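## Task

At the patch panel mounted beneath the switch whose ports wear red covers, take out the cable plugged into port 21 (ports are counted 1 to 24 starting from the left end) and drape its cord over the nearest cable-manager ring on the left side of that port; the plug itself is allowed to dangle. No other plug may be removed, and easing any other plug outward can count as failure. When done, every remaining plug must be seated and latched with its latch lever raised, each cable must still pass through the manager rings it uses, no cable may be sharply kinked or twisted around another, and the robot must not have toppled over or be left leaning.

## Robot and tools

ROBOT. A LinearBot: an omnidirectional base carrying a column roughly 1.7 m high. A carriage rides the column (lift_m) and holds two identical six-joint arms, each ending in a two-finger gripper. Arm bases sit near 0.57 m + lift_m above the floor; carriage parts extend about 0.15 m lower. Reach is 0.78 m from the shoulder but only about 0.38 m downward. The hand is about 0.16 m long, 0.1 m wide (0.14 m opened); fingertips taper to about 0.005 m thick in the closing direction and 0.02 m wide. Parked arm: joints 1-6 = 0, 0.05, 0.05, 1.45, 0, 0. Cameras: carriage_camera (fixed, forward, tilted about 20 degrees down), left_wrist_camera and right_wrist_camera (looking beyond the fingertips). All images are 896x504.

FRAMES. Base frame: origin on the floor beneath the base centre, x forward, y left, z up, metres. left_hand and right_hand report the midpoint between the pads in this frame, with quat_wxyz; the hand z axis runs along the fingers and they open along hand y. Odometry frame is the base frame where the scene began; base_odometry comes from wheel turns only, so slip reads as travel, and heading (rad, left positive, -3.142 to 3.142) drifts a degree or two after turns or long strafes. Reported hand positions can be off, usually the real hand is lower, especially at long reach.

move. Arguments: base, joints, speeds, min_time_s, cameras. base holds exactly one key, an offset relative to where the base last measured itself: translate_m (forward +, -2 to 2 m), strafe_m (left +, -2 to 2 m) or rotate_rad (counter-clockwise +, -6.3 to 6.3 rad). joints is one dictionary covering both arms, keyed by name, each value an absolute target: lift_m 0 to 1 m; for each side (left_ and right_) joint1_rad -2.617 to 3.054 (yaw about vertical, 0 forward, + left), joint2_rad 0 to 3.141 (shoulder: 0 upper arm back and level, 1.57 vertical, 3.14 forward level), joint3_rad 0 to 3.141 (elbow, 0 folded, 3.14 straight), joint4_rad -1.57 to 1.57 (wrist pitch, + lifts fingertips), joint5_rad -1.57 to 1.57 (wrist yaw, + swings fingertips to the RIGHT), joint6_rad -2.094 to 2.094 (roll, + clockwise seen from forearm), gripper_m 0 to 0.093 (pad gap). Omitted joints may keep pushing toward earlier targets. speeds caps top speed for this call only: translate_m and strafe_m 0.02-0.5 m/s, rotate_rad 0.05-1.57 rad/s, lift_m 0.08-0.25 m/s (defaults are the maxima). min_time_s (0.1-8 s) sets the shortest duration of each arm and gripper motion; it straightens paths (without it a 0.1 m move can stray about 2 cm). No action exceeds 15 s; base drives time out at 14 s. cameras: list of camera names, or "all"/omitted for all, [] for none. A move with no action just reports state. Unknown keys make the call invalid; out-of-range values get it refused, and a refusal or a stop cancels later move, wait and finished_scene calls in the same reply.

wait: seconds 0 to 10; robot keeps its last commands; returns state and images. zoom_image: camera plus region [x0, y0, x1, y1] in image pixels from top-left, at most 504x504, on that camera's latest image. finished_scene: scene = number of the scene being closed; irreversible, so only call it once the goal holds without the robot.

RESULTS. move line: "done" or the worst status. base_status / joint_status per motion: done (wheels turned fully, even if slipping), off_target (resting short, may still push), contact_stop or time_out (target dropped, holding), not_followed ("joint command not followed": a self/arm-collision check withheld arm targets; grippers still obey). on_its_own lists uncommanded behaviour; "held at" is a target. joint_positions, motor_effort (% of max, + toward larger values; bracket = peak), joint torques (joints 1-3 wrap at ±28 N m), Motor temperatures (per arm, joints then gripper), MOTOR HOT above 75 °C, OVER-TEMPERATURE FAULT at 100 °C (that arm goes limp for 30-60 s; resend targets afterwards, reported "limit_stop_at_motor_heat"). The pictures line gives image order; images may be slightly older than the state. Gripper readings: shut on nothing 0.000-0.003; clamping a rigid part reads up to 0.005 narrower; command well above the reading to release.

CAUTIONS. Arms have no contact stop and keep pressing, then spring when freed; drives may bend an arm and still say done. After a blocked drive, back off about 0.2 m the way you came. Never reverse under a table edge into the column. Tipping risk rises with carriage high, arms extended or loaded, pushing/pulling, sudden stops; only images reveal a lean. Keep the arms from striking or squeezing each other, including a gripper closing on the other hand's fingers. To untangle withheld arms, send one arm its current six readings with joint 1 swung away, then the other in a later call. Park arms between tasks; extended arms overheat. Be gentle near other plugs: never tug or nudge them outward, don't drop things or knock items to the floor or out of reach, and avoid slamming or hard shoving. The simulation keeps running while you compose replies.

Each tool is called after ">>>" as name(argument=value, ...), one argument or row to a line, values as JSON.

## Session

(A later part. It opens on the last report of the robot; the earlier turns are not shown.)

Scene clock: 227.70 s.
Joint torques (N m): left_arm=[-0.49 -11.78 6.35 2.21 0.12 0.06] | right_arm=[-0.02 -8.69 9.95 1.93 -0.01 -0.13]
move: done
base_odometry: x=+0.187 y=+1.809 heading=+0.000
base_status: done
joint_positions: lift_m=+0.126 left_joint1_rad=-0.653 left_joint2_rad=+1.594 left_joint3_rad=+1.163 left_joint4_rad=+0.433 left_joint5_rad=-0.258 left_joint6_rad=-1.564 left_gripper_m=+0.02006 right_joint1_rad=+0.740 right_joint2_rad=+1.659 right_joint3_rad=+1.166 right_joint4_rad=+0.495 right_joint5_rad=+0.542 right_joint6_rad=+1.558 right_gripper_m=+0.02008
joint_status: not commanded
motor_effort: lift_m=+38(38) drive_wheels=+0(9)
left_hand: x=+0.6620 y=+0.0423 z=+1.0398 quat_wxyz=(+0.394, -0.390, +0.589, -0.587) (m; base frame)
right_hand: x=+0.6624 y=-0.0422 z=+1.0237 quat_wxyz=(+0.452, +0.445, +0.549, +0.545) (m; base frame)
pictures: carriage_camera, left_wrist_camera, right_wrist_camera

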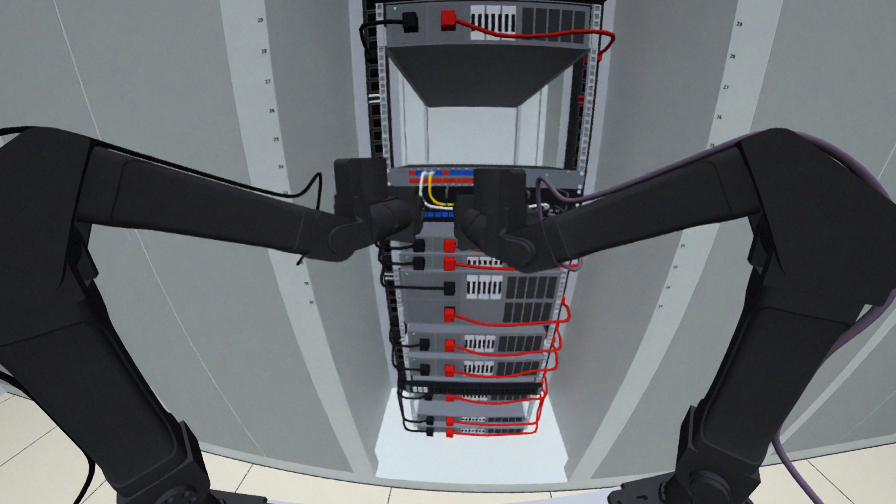

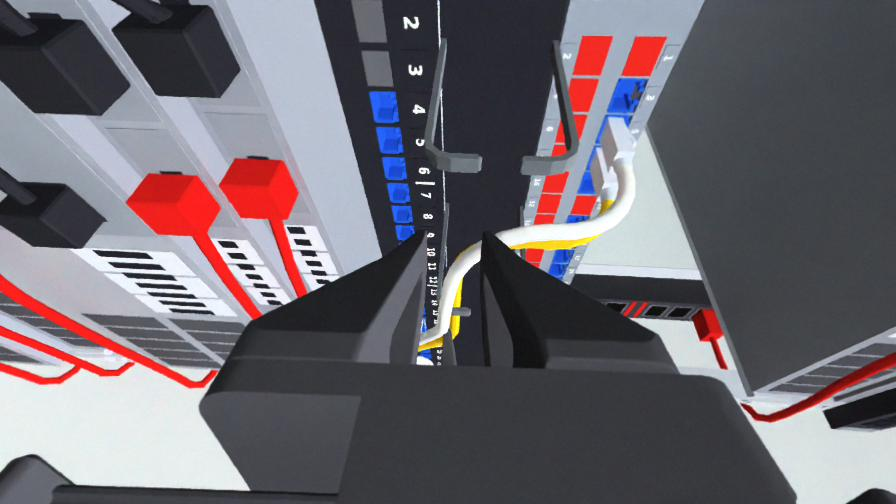

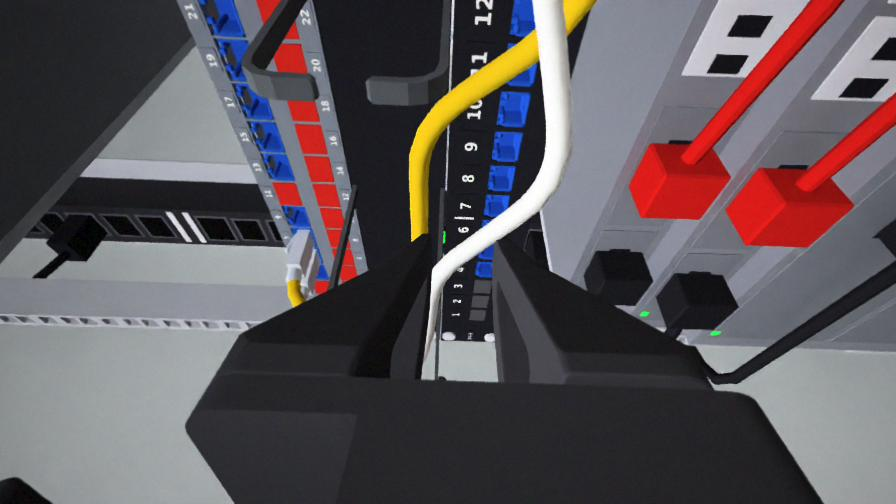

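>>> move(
  joints={"right_gripper_m":0.003,"left_gripper_m":0.003},
  min_time_s=1.5,
)

>>> zoom_image(
  camera="left_wrist_camera",
  region=[380, 130, 560, 310],
)

>>> zoom_image(
  camera="right_wrist_camera",
  region=[360, 130, 540, 310],
)

Scene clock: 229.70 s.
Joint torques (N m): left_arm=[-0.46 -11.74 6.39 2.21 0.12 0.07] | right_arm=[-0.02 -8.66 9.61 1.91 -0.01 -0.17]
move: done
base_odometry: x=+0.187 y=+1.809 heading=+0.000
base_status: not commanded
joint_positions: lift_m=+0.126 left_joint1_rad=-0.653 left_joint2_rad=+1.594 left_joint3_rad=+1.163 left_joint4_rad=+0.433 left_joint5_rad=-0.258 left_joint6_rad=-1.564 left_gripper_m=+0.00307 right_joint1_rad=+0.740 right_joint2_rad=+1.659 right_joint3_rad=+1.170 right_joint4_rad=+0.495 right_joint5_rad=+0.542 right_joint6_rad=+1.563 right_gripper_m=+0.00411
joint_status: all done
motor_effort: lift_m=+38(38) drive_wheels=+3(3)
left_hand: x=+0.6620 y=+0.0423 z=+1.0398 quat_wxyz=(+0.394, -0.390, +0.589, -0.587) (m; base frame)
right_hand: x=+0.6627 y=-0.0420 z=+1.0258 quat_wxyz=(+0.451, +0.446, +0.547, +0.547) (m; base frame)
pictures: carriage_camera, left_wrist_camera, right_wrist_camera

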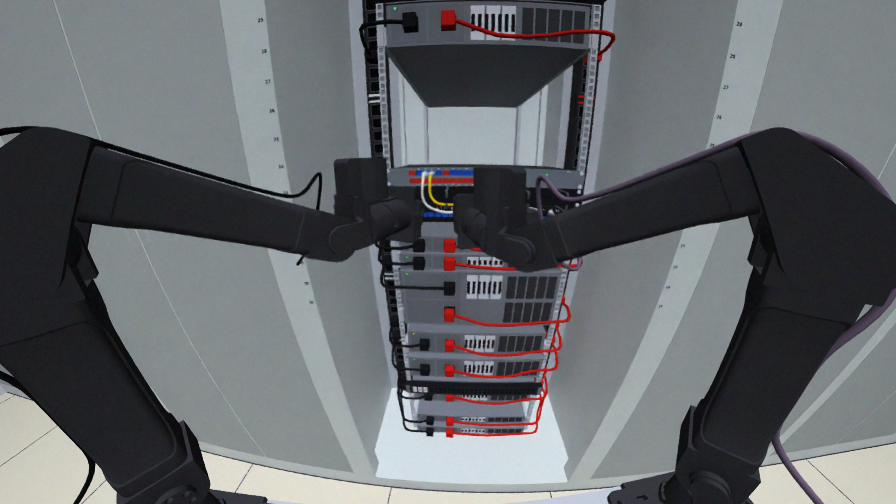

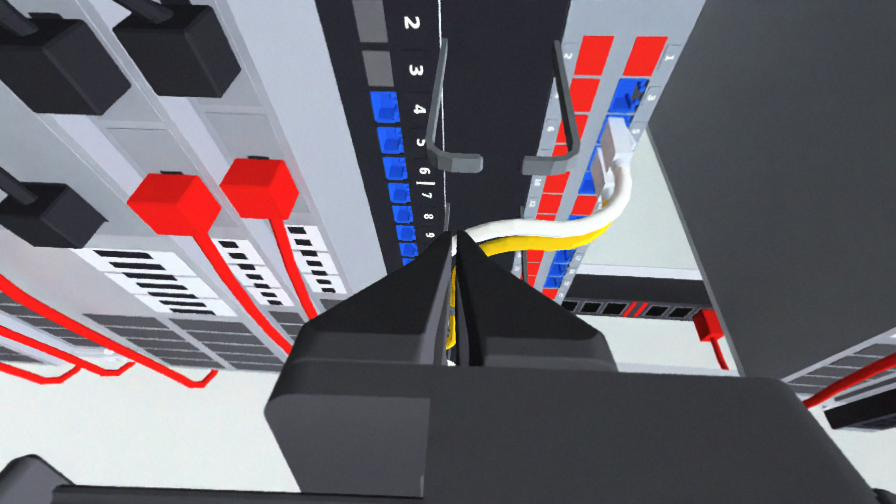

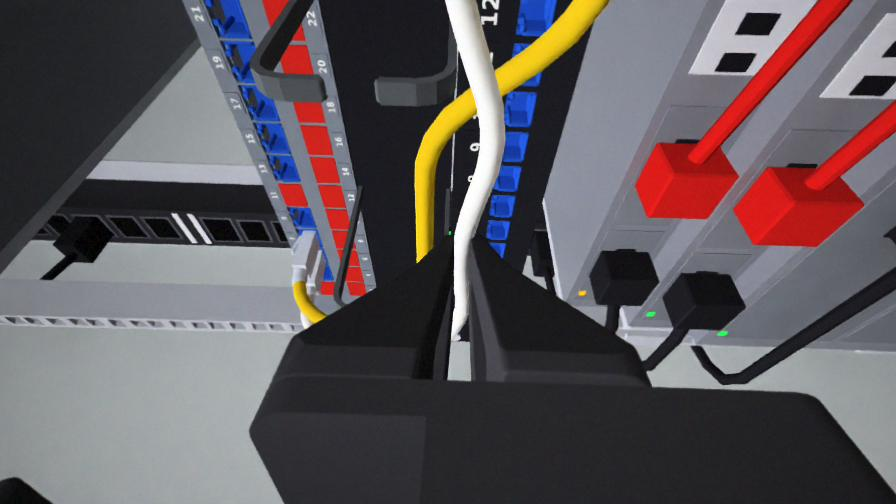

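Scaled by 2.800 from the camera's 896x504 image, which has a finer 1280x720 frame.

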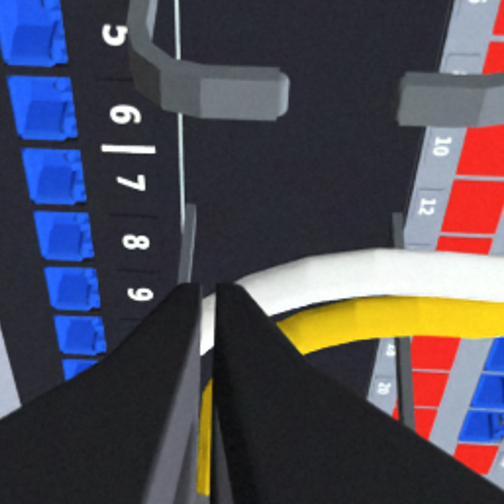

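Scaled by 2.800 from the camera's 896x504 image, which has a finer 1280x720 frame.

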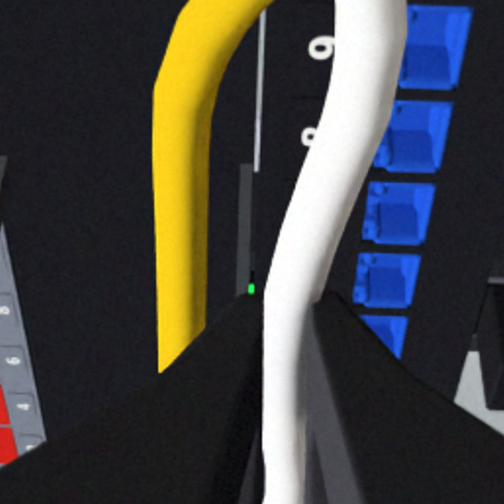

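>>> move(
  joints={"left_gripper_m":0.02},
  cameras=[],
)

>>> move(
  base={"translate_m":0.01},
  speeds={"translate_m":0.03},
)

>>> zoom_image(
  camera="left_wrist_camera",
  region=[380, 130, 560, 310],
)

>>> zoom_image(
  camera="right_wrist_camera",
  region=[360, 130, 540, 310],
)

Scene clock: 230.60 s.
Joint torques (N m): left_arm=[-0.32 -11.67 6.3 2.19 0.1 0.11] | right_arm=[-0.01 -8.66 9.59 1.91 -0.01 -0.17]
move: done
base_odometry: x=+0.187 y=+1.809 heading=+0.000
base_status: not commanded
joint_positions: lift_m=+0.126 left_joint1_rad=-0.653 left_joint2_rad=+1.594 left_joint3_rad=+1.163 left_joint4_rad=+0.433 left_joint5_rad=-0.258 left_joint6_rad=-1.564 left_gripper_m=+0.01993 right_joint1_rad=+0.740 right_joint2_rad=+1.659 right_joint3_rad=+1.170 right_joint4_rad=+0.495 right_joint5_rad=+0.542 right_joint6_rad=+1.563 right_gripper_m=+0.00409
joint_status: all done
motor_effort: lift_m=+38(38) drive_wheels=+2(2)
left_hand: x=+0.6620 y=+0.0423 z=+1.0398 quat_wxyz=(+0.394, -0.390, +0.589, -0.587) (m; base frame)
right_hand: x=+0.6627 y=-0.0420 z=+1.0258 quat_wxyz=(+0.451, +0.446, +0.547, +0.547) (m; base frame)
pictures: none
No camera images: "cameras" was empty.

Scene clock: 231.47 s.
Joint torques (N m): left_arm=[-0.4 -11.78 6.34 2.21 0.13 0.08] | right_arm=[-0.1 -8.58 9.42 1.91 -0.01 -0.17]
move: done
base_odometry: x=+0.197 y=+1.809 heading=+0.000
base_status: done
joint_positions: lift_m=+0.126 left_joint1_rad=-0.652 left_joint2_rad=+1.594 left_joint3_rad=+1.163 left_joint4_rad=+0.433 left_joint5_rad=-0.257 left_joint6_rad=-1.564 left_gripper_m=+0.01993 right_joint1_rad=+0.740 right_joint2_rad=+1.659 right_joint3_rad=+1.171 right_joint4_rad=+0.495 right_joint5_rad=+0.542 right_joint6_rad=+1.563 right_gripper_m=+0.00409
joint_status: not commanded
motor_effort: lift_m=+38(38) drive_wheels=+2(8)
left_hand: x=+0.6621 y=+0.0424 z=+1.0399 quat_wxyz=(+0.394, -0.390, +0.589, -0.588) (m; base frame)
right_hand: x=+0.6627 y=-0.0420 z=+1.0264 quat_wxyz=(+0.451, +0.446, +0.546, +0.548) (m; base frame)
pictures: carriage_camera, left_wrist_camera, right_wrist_camera

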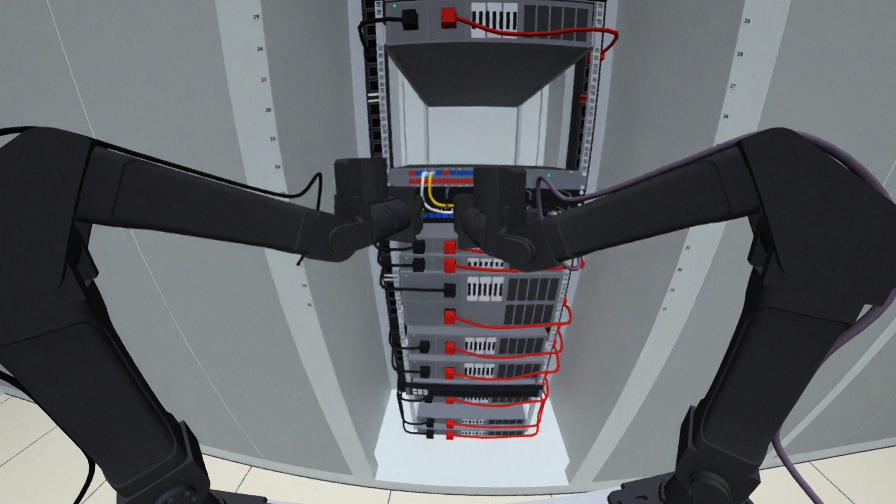

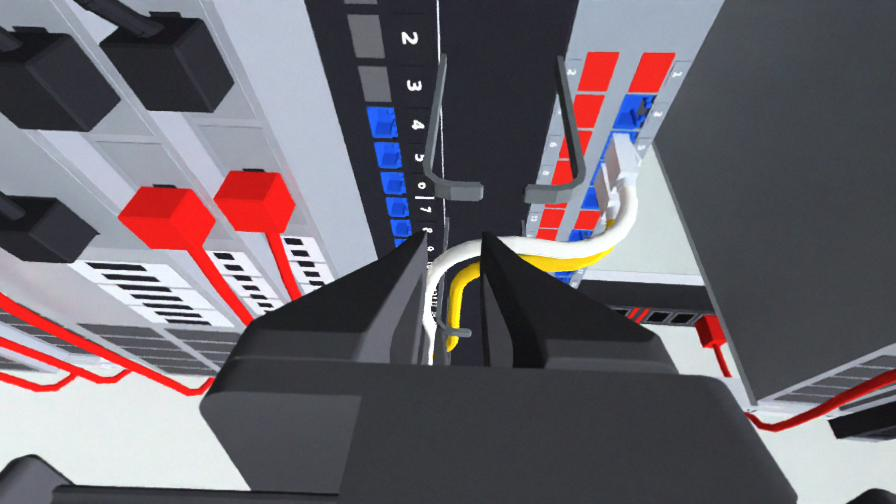

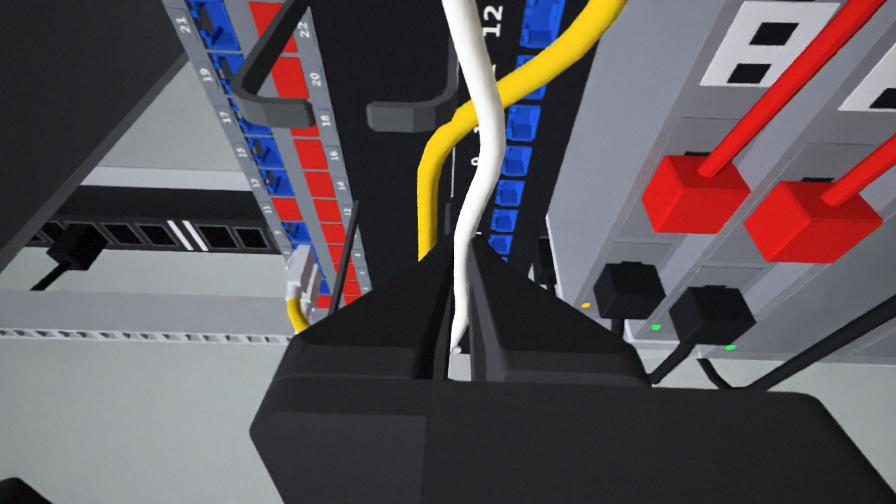

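Scaled by 2.800 from the camera's 896x504 image, which has a finer 1280x720 frame.

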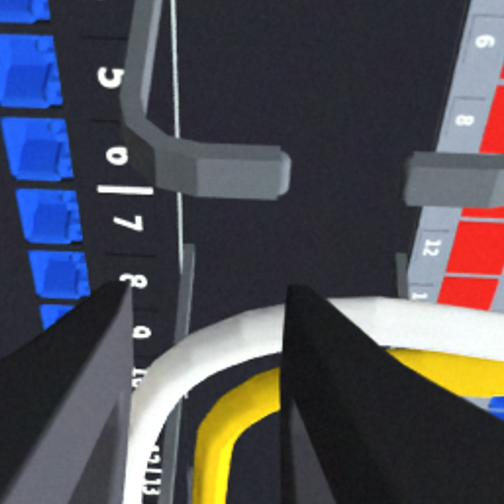

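Scaled by 2.800 from the camera's 896x504 image, which has a finer 1280x720 frame.

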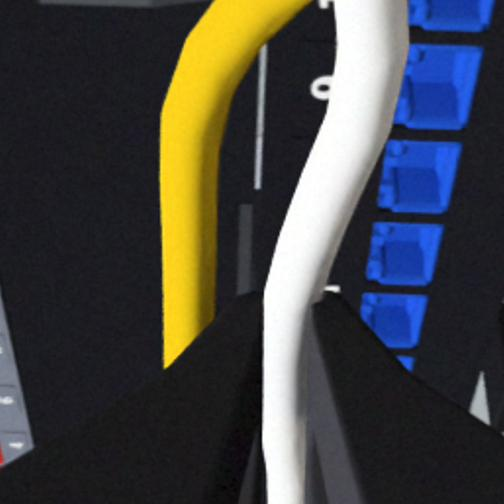

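>>> move(
  joints={"left_gripper_m":0.003},
  min_time_s=1.5,
)

>>> zoom_image(
  camera="left_wrist_camera",
  region=[380, 130, 560, 310],
)

Scene clock: 233.43 s.
Joint torques (N m): left_arm=[-0.51 -11.7 6.31 2.21 0.12 0.11] | right_arm=[0.01 -8.69 9.51 1.9 -0.01 -0.18]
move: done
base_odometry: x=+0.197 y=+1.809 heading=+0.000
base_status: not commanded
joint_positions: lift_m=+0.126 left_joint1_rad=-0.652 left_joint2_rad=+1.594 left_joint3_rad=+1.163 left_joint4_rad=+0.433 left_joint5_rad=-0.257 left_joint6_rad=-1.564 left_gripper_m=+0.00306 right_joint1_rad=+0.740 right_joint2_rad=+1.659 right_joint3_rad=+1.171 right_joint4_rad=+0.495 right_joint5_rad=+0.542 right_joint6_rad=+1.563 right_gripper_m=+0.00409
joint_status: all done
motor_effort: lift_m=+38(39) drive_wheels=+2(3)
left_hand: x=+0.6621 y=+0.0424 z=+1.0399 quat_wxyz=(+0.394, -0.390, +0.589, -0.588) (m; base frame)
right_hand: x=+0.6627 y=-0.0420 z=+1.0264 quat_wxyz=(+0.451, +0.446, +0.546, +0.548) (m; base frame)
pictures: carriage_camera, left_wrist_camera, right_wrist_camera

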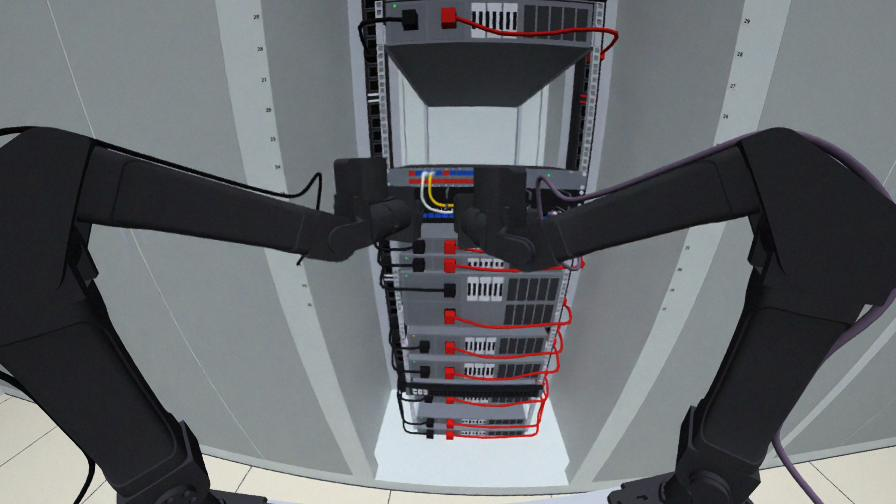

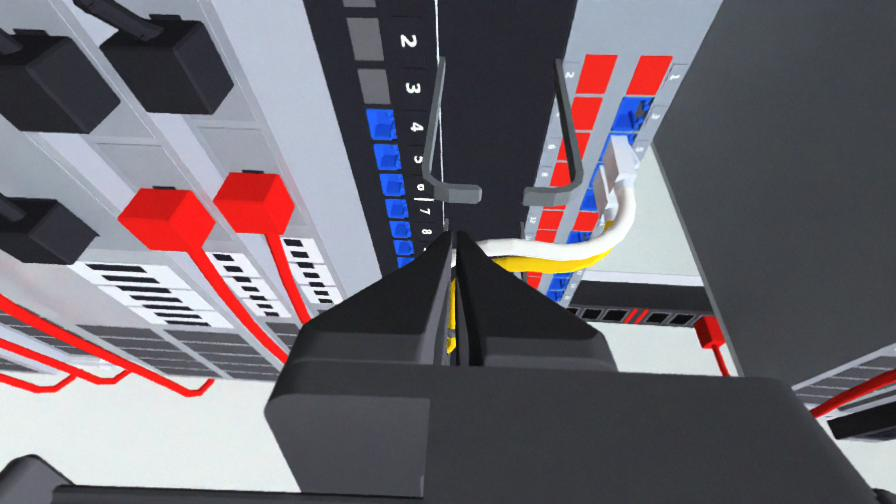

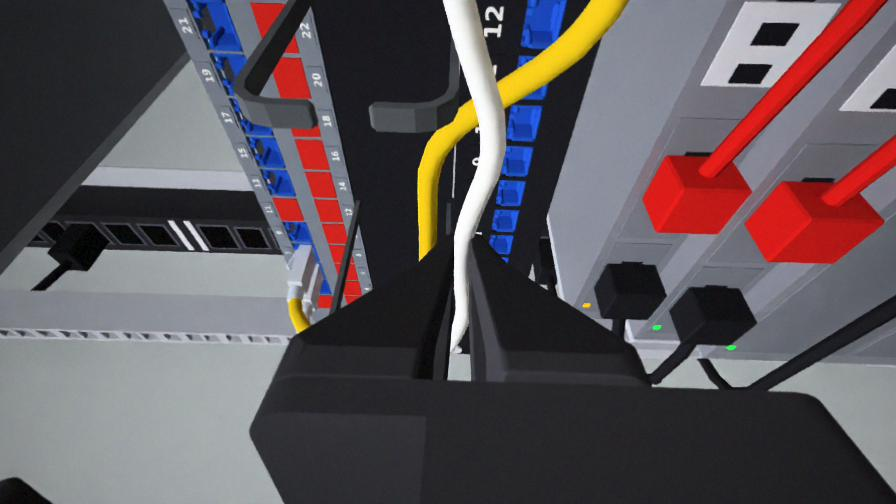

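Scaled by 2.800 from the camera's 896x504 image, which has a finer 1280x720 frame.

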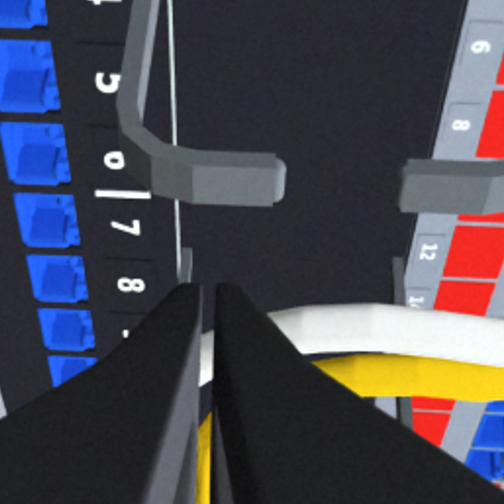

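>>> move(
  joints={"left_joint1_rad":-0.778,"left_joint2_rad":1.4,"left_joint3_rad":0.985,"left_joint4_rad":0.42,"left_joint5_rad":-0.378},
  min_time_s=1.5,
  cameras=[],
)

>>> move(
  joints={"lift_m":0.152},
  speeds={"lift_m":0.08},
)

>>> zoom_image(
  camera="left_wrist_camera",
  region=[380, 100, 640, 360],
)

>>> zoom_image(
  camera="right_wrist_camera",
  region=[280, 130, 540, 390],
)

Scene clock: 236.17 s.
Joint torques (N m): left_arm=[-1.16 -10.36 6.23 2.11 -0.1 0.06] | right_arm=[0.01 -8.68 9.51 1.9 -0.01 -0.18]
move: done
base_odometry: x=+0.197 y=+1.809 heading=+0.000
base_status: not commanded
joint_positions: lift_m=+0.126 left_joint1_rad=-0.773 left_joint2_rad=+1.422 left_joint3_rad=+1.008 left_joint4_rad=+0.433 left_joint5_rad=-0.367 left_joint6_rad=-1.564 left_gripper_m=+0.00306 right_joint1_rad=+0.740 right_joint2_rad=+1.659 right_joint3_rad=+1.171 right_joint4_rad=+0.495 right_joint5_rad=+0.542 right_joint6_rad=+1.563 right_gripper_m=+0.00409
joint_status: all done
motor_effort: lift_m=+38(38) drive_wheels=+2(3)
left_hand: x=+0.6021 y=+0.0402 z=+1.0455 quat_wxyz=(+0.392, -0.385, +0.585, -0.596) (m; base frame)
right_hand: x=+0.6627 y=-0.0420 z=+1.0264 quat_wxyz=(+0.451, +0.446, +0.546, +0.548) (m; base frame)
pictures: none
No camera images: "cameras" was empty.

Scene clock: 236.87 s.
Joint torques (N m): left_arm=[-1.02 -9.63 6.72 2.14 -0.1 0.07] | right_arm=[-0.12 -8.9 9.52 2.58 0.04 -0.18]
move: done
base_odometry: x=+0.197 y=+1.809 heading=+0.000
base_status: not commanded
joint_positions: lift_m=+0.152 left_joint1_rad=-0.773 left_joint2_rad=+1.415 left_joint3_rad=+1.004 left_joint4_rad=+0.430 left_joint5_rad=-0.368 left_joint6_rad=-1.564 left_gripper_m=+0.00306 right_joint1_rad=+0.740 right_joint2_rad=+1.661 right_joint3_rad=+1.171 right_joint4_rad=+0.440 right_joint5_rad=+0.541 right_joint6_rad=+1.563 right_gripper_m=+0.00409
joint_status: all done
motor_effort: lift_m=+39(46) drive_wheels=+2(3)
left_hand: x=+0.6010 y=+0.0416 z=+1.0715 quat_wxyz=(+0.393, -0.386, +0.585, -0.595) (m; base frame)
right_hand: x=+0.6627 y=-0.0416 z=+1.0394 quat_wxyz=(+0.447, +0.448, +0.566, +0.528) (m; base frame)
pictures: carriage_camera, left_wrist_camera, right_wrist_camera

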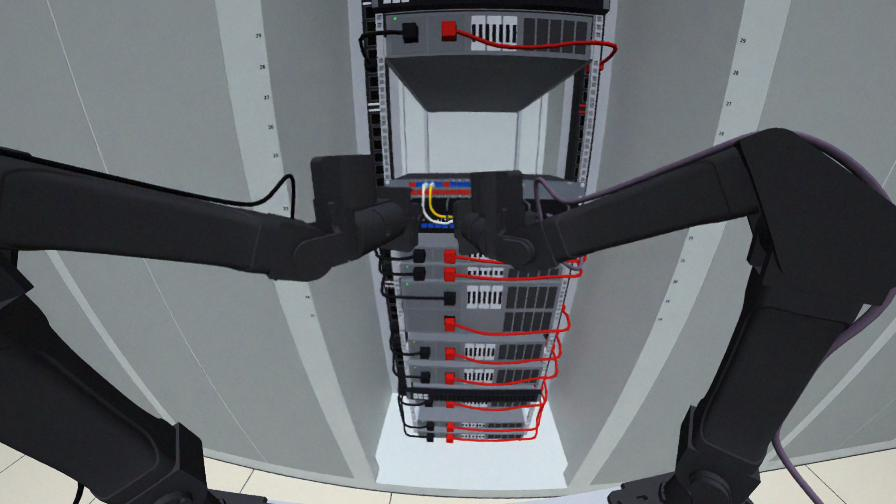

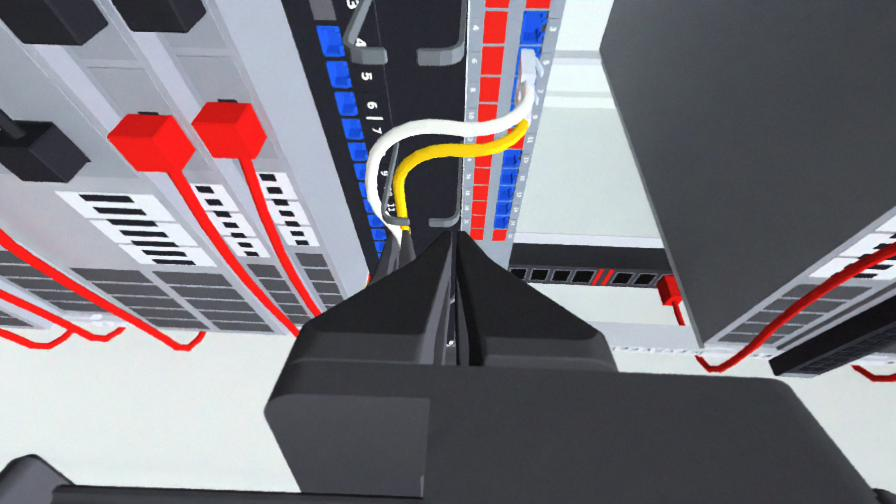

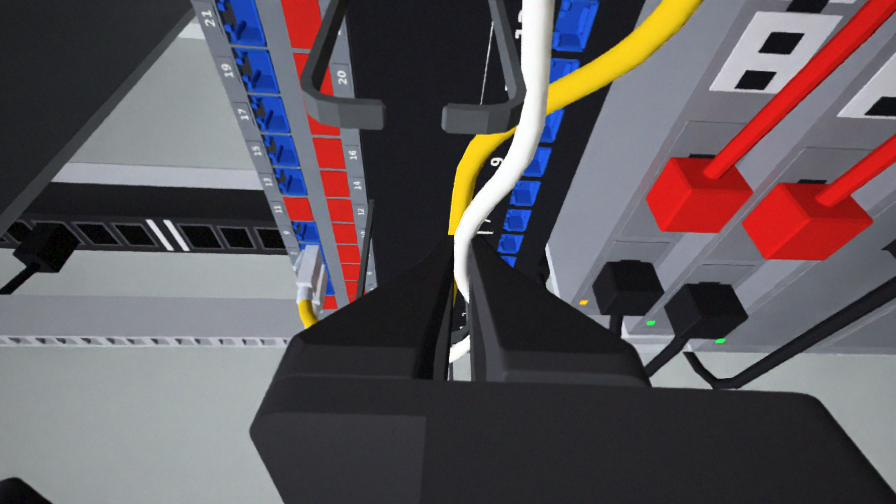

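Scaled by 1.938 from the camera's 896x504 image, which has a finer 1280x720 frame.

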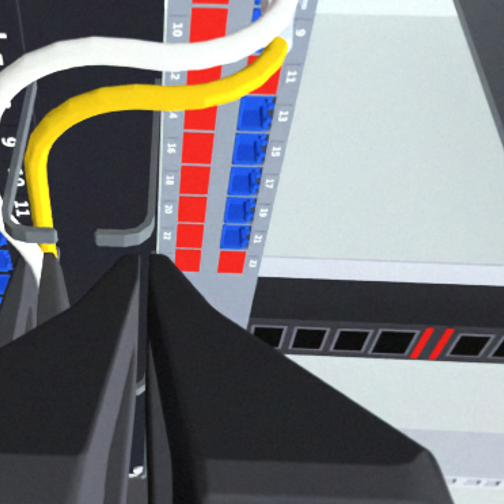

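Scaled by 1.938 from the camera's 896x504 image, which has a finer 1280x720 frame.

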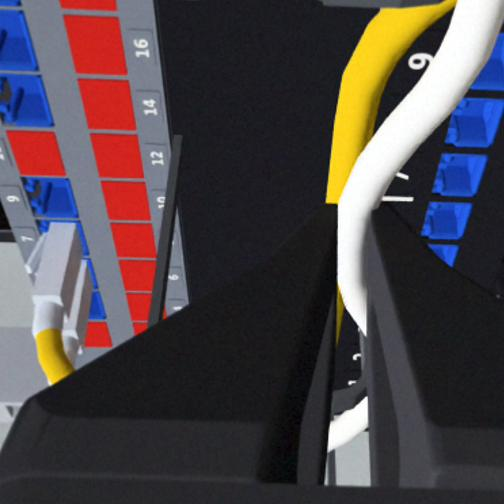

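>>> move(
  joints={"lift_m":0.122},
  speeds={"lift_m":0.08},
  cameras=[],
)

>>> move(
  base={"translate_m":-0.055},
  speeds={"translate_m":0.04},
  cameras=[],
)

>>> move(
  joints={"lift_m":0.15},
  speeds={"lift_m":0.08},
)

>>> zoom_image(
  camera="left_wrist_camera",
  region=[340, 60, 560, 280],
)

>>> zoom_image(
  camera="right_wrist_camera",
  region=[280, 130, 540, 390],
)

Scene clock: 238.10 s.
Joint torques (N m): left_arm=[-1.09 -9.4 6.79 2.24 -0.05 0.08] | right_arm=[0.01 -8.76 9.42 1.95 0.01 -0.19]
move: done
base_odometry: x=+0.197 y=+1.809 heading=+0.000
base_status: not commanded
joint_positions: lift_m=+0.122 left_joint1_rad=-0.773 left_joint2_rad=+1.413 left_joint3_rad=+1.004 left_joint4_rad=+0.425 left_joint5_rad=-0.368 left_joint6_rad=-1.564 left_gripper_m=+0.00306 right_joint1_rad=+0.740 right_joint2_rad=+1.661 right_joint3_rad=+1.173 right_joint4_rad=+0.491 right_joint5_rad=+0.541 right_joint6_rad=+1.564 right_gripper_m=+0.00408
joint_status: all done
motor_effort: lift_m=+40(40) drive_wheels=+2(4)
left_hand: x=+0.6006 y=+0.0420 z=+1.0416 quat_wxyz=(+0.393, -0.386, +0.586, -0.595) (m; base frame)
right_hand: x=+0.6629 y=-0.0414 z=+1.0213 quat_wxyz=(+0.450, +0.446, +0.548, +0.547) (m; base frame)
pictures: none
No camera images: "cameras" was empty.

Scene clock: 240.00 s.
Joint torques (N m): left_arm=[-0.87 -9.17 6.87 2.19 -0.07 0.08] | right_arm=[-0.06 -8.96 9.09 1.72 0.04 -0.19]
move: done
base_odometry: x=+0.142 y=+1.809 heading=+0.000
base_status: done
joint_positions: lift_m=+0.122 left_joint1_rad=-0.774 left_joint2_rad=+1.413 left_joint3_rad=+1.004 left_joint4_rad=+0.425 left_joint5_rad=-0.368 left_joint6_rad=-1.564 left_gripper_m=+0.00306 right_joint1_rad=+0.740 right_joint2_rad=+1.661 right_joint3_rad=+1.178 right_joint4_rad=+0.508 right_joint5_rad=+0.539 right_joint6_rad=+1.564 right_gripper_m=+0.00408
joint_status: not commanded
motor_effort: lift_m=+40(40) drive_wheels=+4(12)
left_hand: x=+0.6004 y=+0.0416 z=+1.0416 quat_wxyz=(+0.392, -0.386, +0.586, -0.595) (m; base frame)
right_hand: x=+0.6631 y=-0.0409 z=+1.0275 quat_wxyz=(+0.450, +0.444, +0.540, +0.555) (m; base frame)
pictures: none
No camera images: "cameras" was empty.

Scene clock: 240.83 s.
Joint torques (N m): left_arm=[-0.95 -9.14 6.93 2.2 -0.07 0.04] | right_arm=[-0.01 -8.79 8.85 1.86 0.03 -0.2]
move: done
base_odometry: x=+0.142 y=+1.809 heading=+0.000
base_status: not commanded
joint_positions: lift_m=+0.150 left_joint1_rad=-0.774 left_joint2_rad=+1.411 left_joint3_rad=+1.002 left_joint4_rad=+0.429 left_joint5_rad=-0.368 left_joint6_rad=-1.564 left_gripper_m=+0.00306 right_joint1_rad=+0.740 right_joint2_rad=+1.661 right_joint3_rad=+1.179 right_joint4_rad=+0.497 right_joint5_rad=+0.538 right_joint6_rad=+1.565 right_gripper_m=+0.00408
joint_status: all done
motor_effort: lift_m=+38(46) drive_wheels=-4(5)
left_hand: x=+0.6000 y=+0.0420 z=+1.0706 quat_wxyz=(+0.393, -0.386, +0.585, -0.596) (m; base frame)
right_hand: x=+0.6631 y=-0.0407 z=+1.0538 quat_wxyz=(+0.449, +0.444, +0.544, +0.552) (m; base frame)
pictures: carriage_camera, left_wrist_camera, right_wrist_camera

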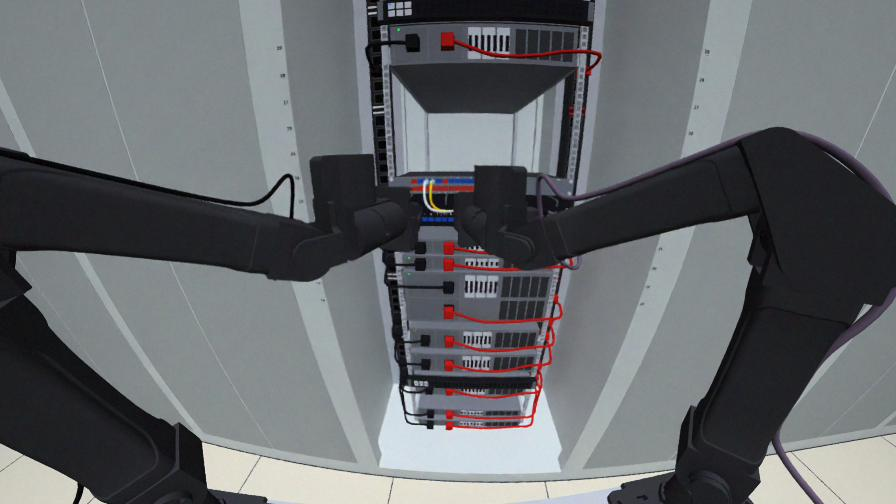

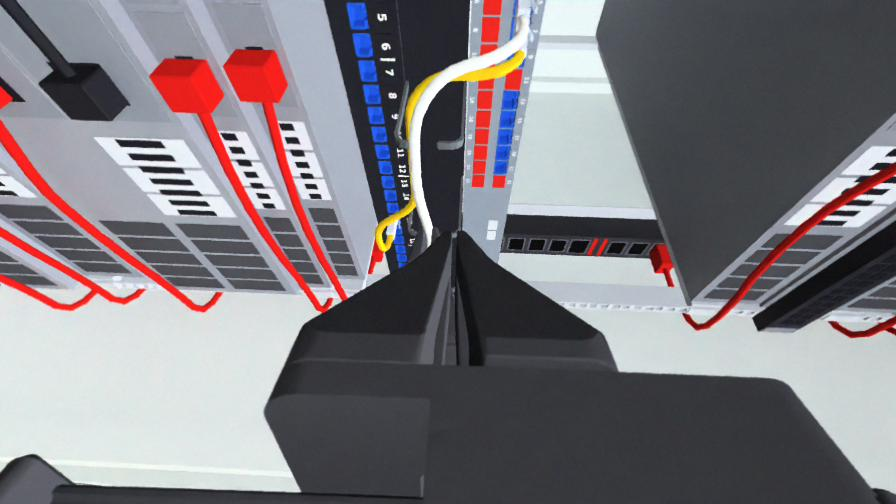

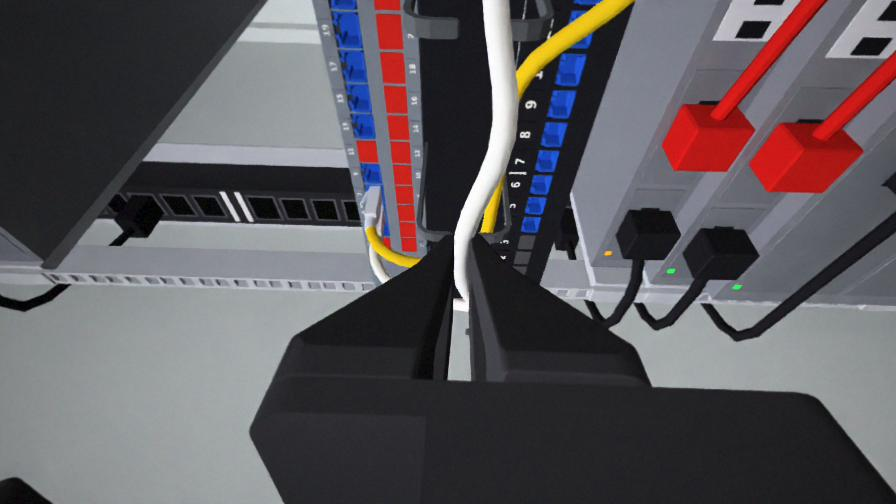

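Scaled by 2.291 from the camera's 896x504 image, which has a finer 1280x720 frame.

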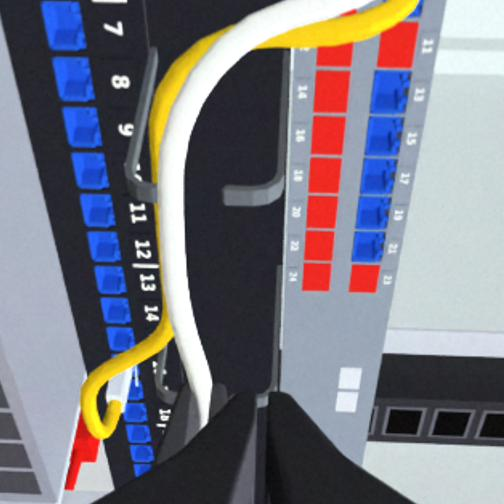

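Scaled by 1.938 from the camera's 896x504 image, which has a finer 1280x720 frame.

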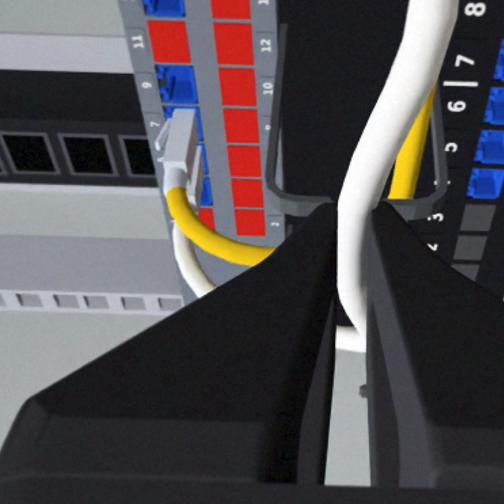

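>>> move(
  base={"translate_m":0.055},
  speeds={"translate_m":0.04},
)

>>> zoom_image(
  camera="left_wrist_camera",
  region=[340, 100, 560, 320],
)

>>> zoom_image(
  camera="right_wrist_camera",
  region=[280, 130, 540, 390],
)

Scene clock: 242.97 s.
Joint torques (N m): left_arm=[-0.75 -9.03 6.79 2.19 -0.04 0.07] | right_arm=[-0.05 -8.79 8.87 1.92 -0.02 -0.2]
move: done
base_odometry: x=+0.197 y=+1.810 heading=+0.000
base_status: done
joint_positions: lift_m=+0.150 left_joint1_rad=-0.776 left_joint2_rad=+1.411 left_joint3_rad=+1.002 left_joint4_rad=+0.429 left_joint5_rad=-0.369 left_joint6_rad=-1.564 left_gripper_m=+0.00306 right_joint1_rad=+0.740 right_joint2_rad=+1.661 right_joint3_rad=+1.179 right_joint4_rad=+0.491 right_joint5_rad=+0.544 right_joint6_rad=+1.565 right_gripper_m=+0.00408
joint_status: not commanded
motor_effort: lift_m=+38(38) drive_wheels=+3(11)
left_hand: x=+0.5995 y=+0.0414 z=+1.0706 quat_wxyz=(+0.392, -0.385, +0.585, -0.596) (m; base frame)
right_hand: x=+0.6634 y=-0.0418 z=+1.0526 quat_wxyz=(+0.451, +0.446, +0.544, +0.549) (m; base frame)
pictures: carriage_camera, left_wrist_camera, right_wrist_camera

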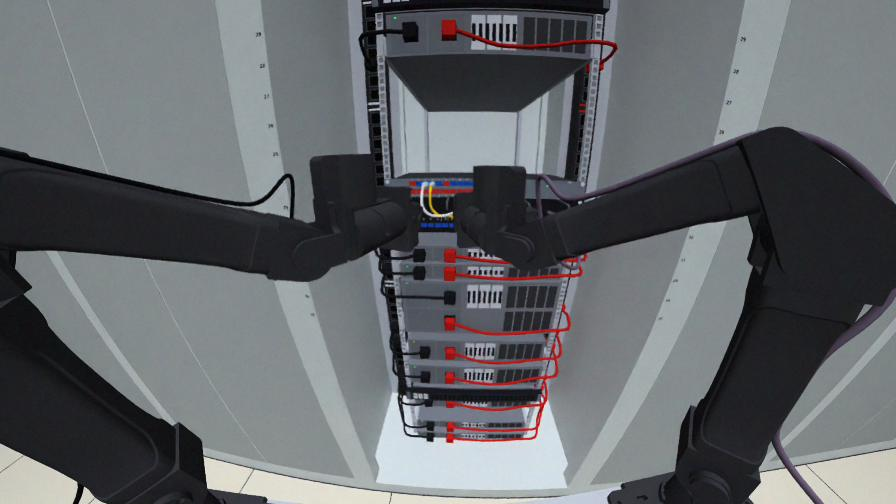

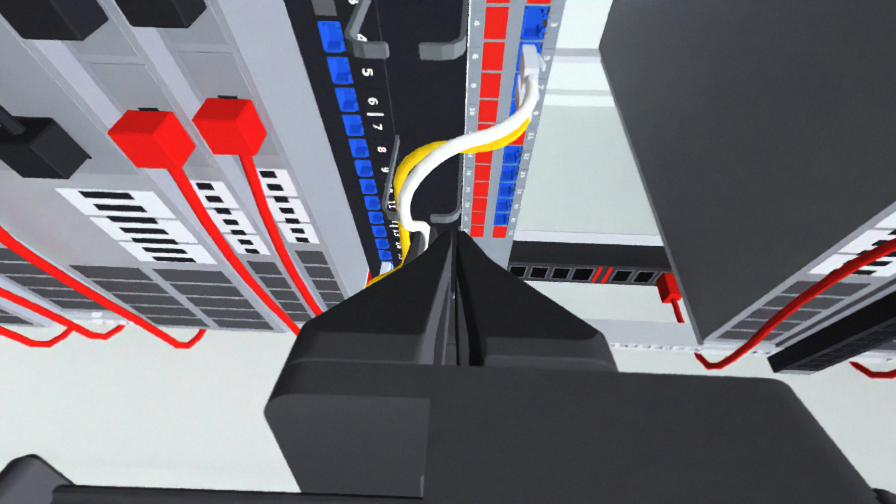

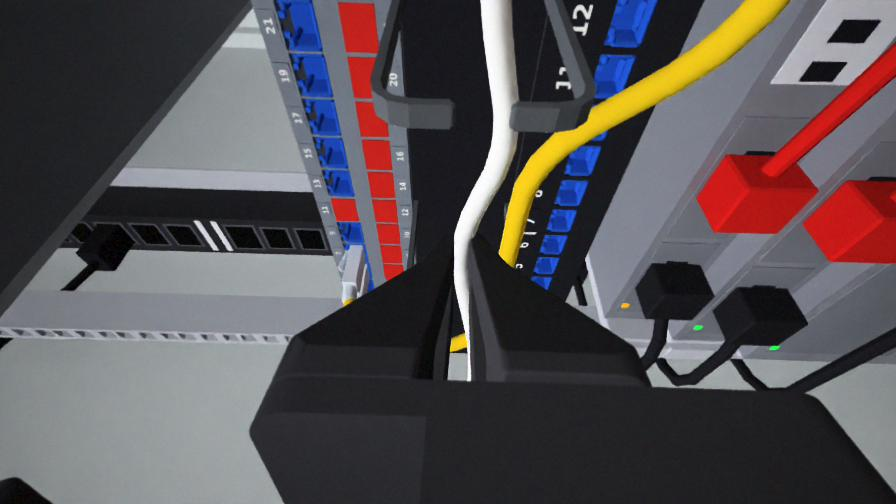

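Scaled by 2.291 from the camera's 896x504 image, which has a finer 1280x720 frame.

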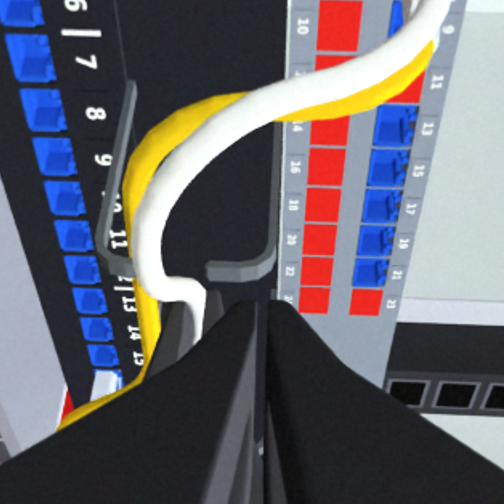

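Scaled by 1.938 from the camera's 896x504 image, which has a finer 1280x720 frame.

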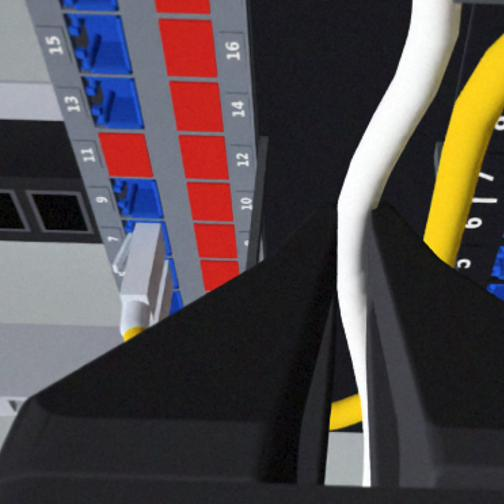

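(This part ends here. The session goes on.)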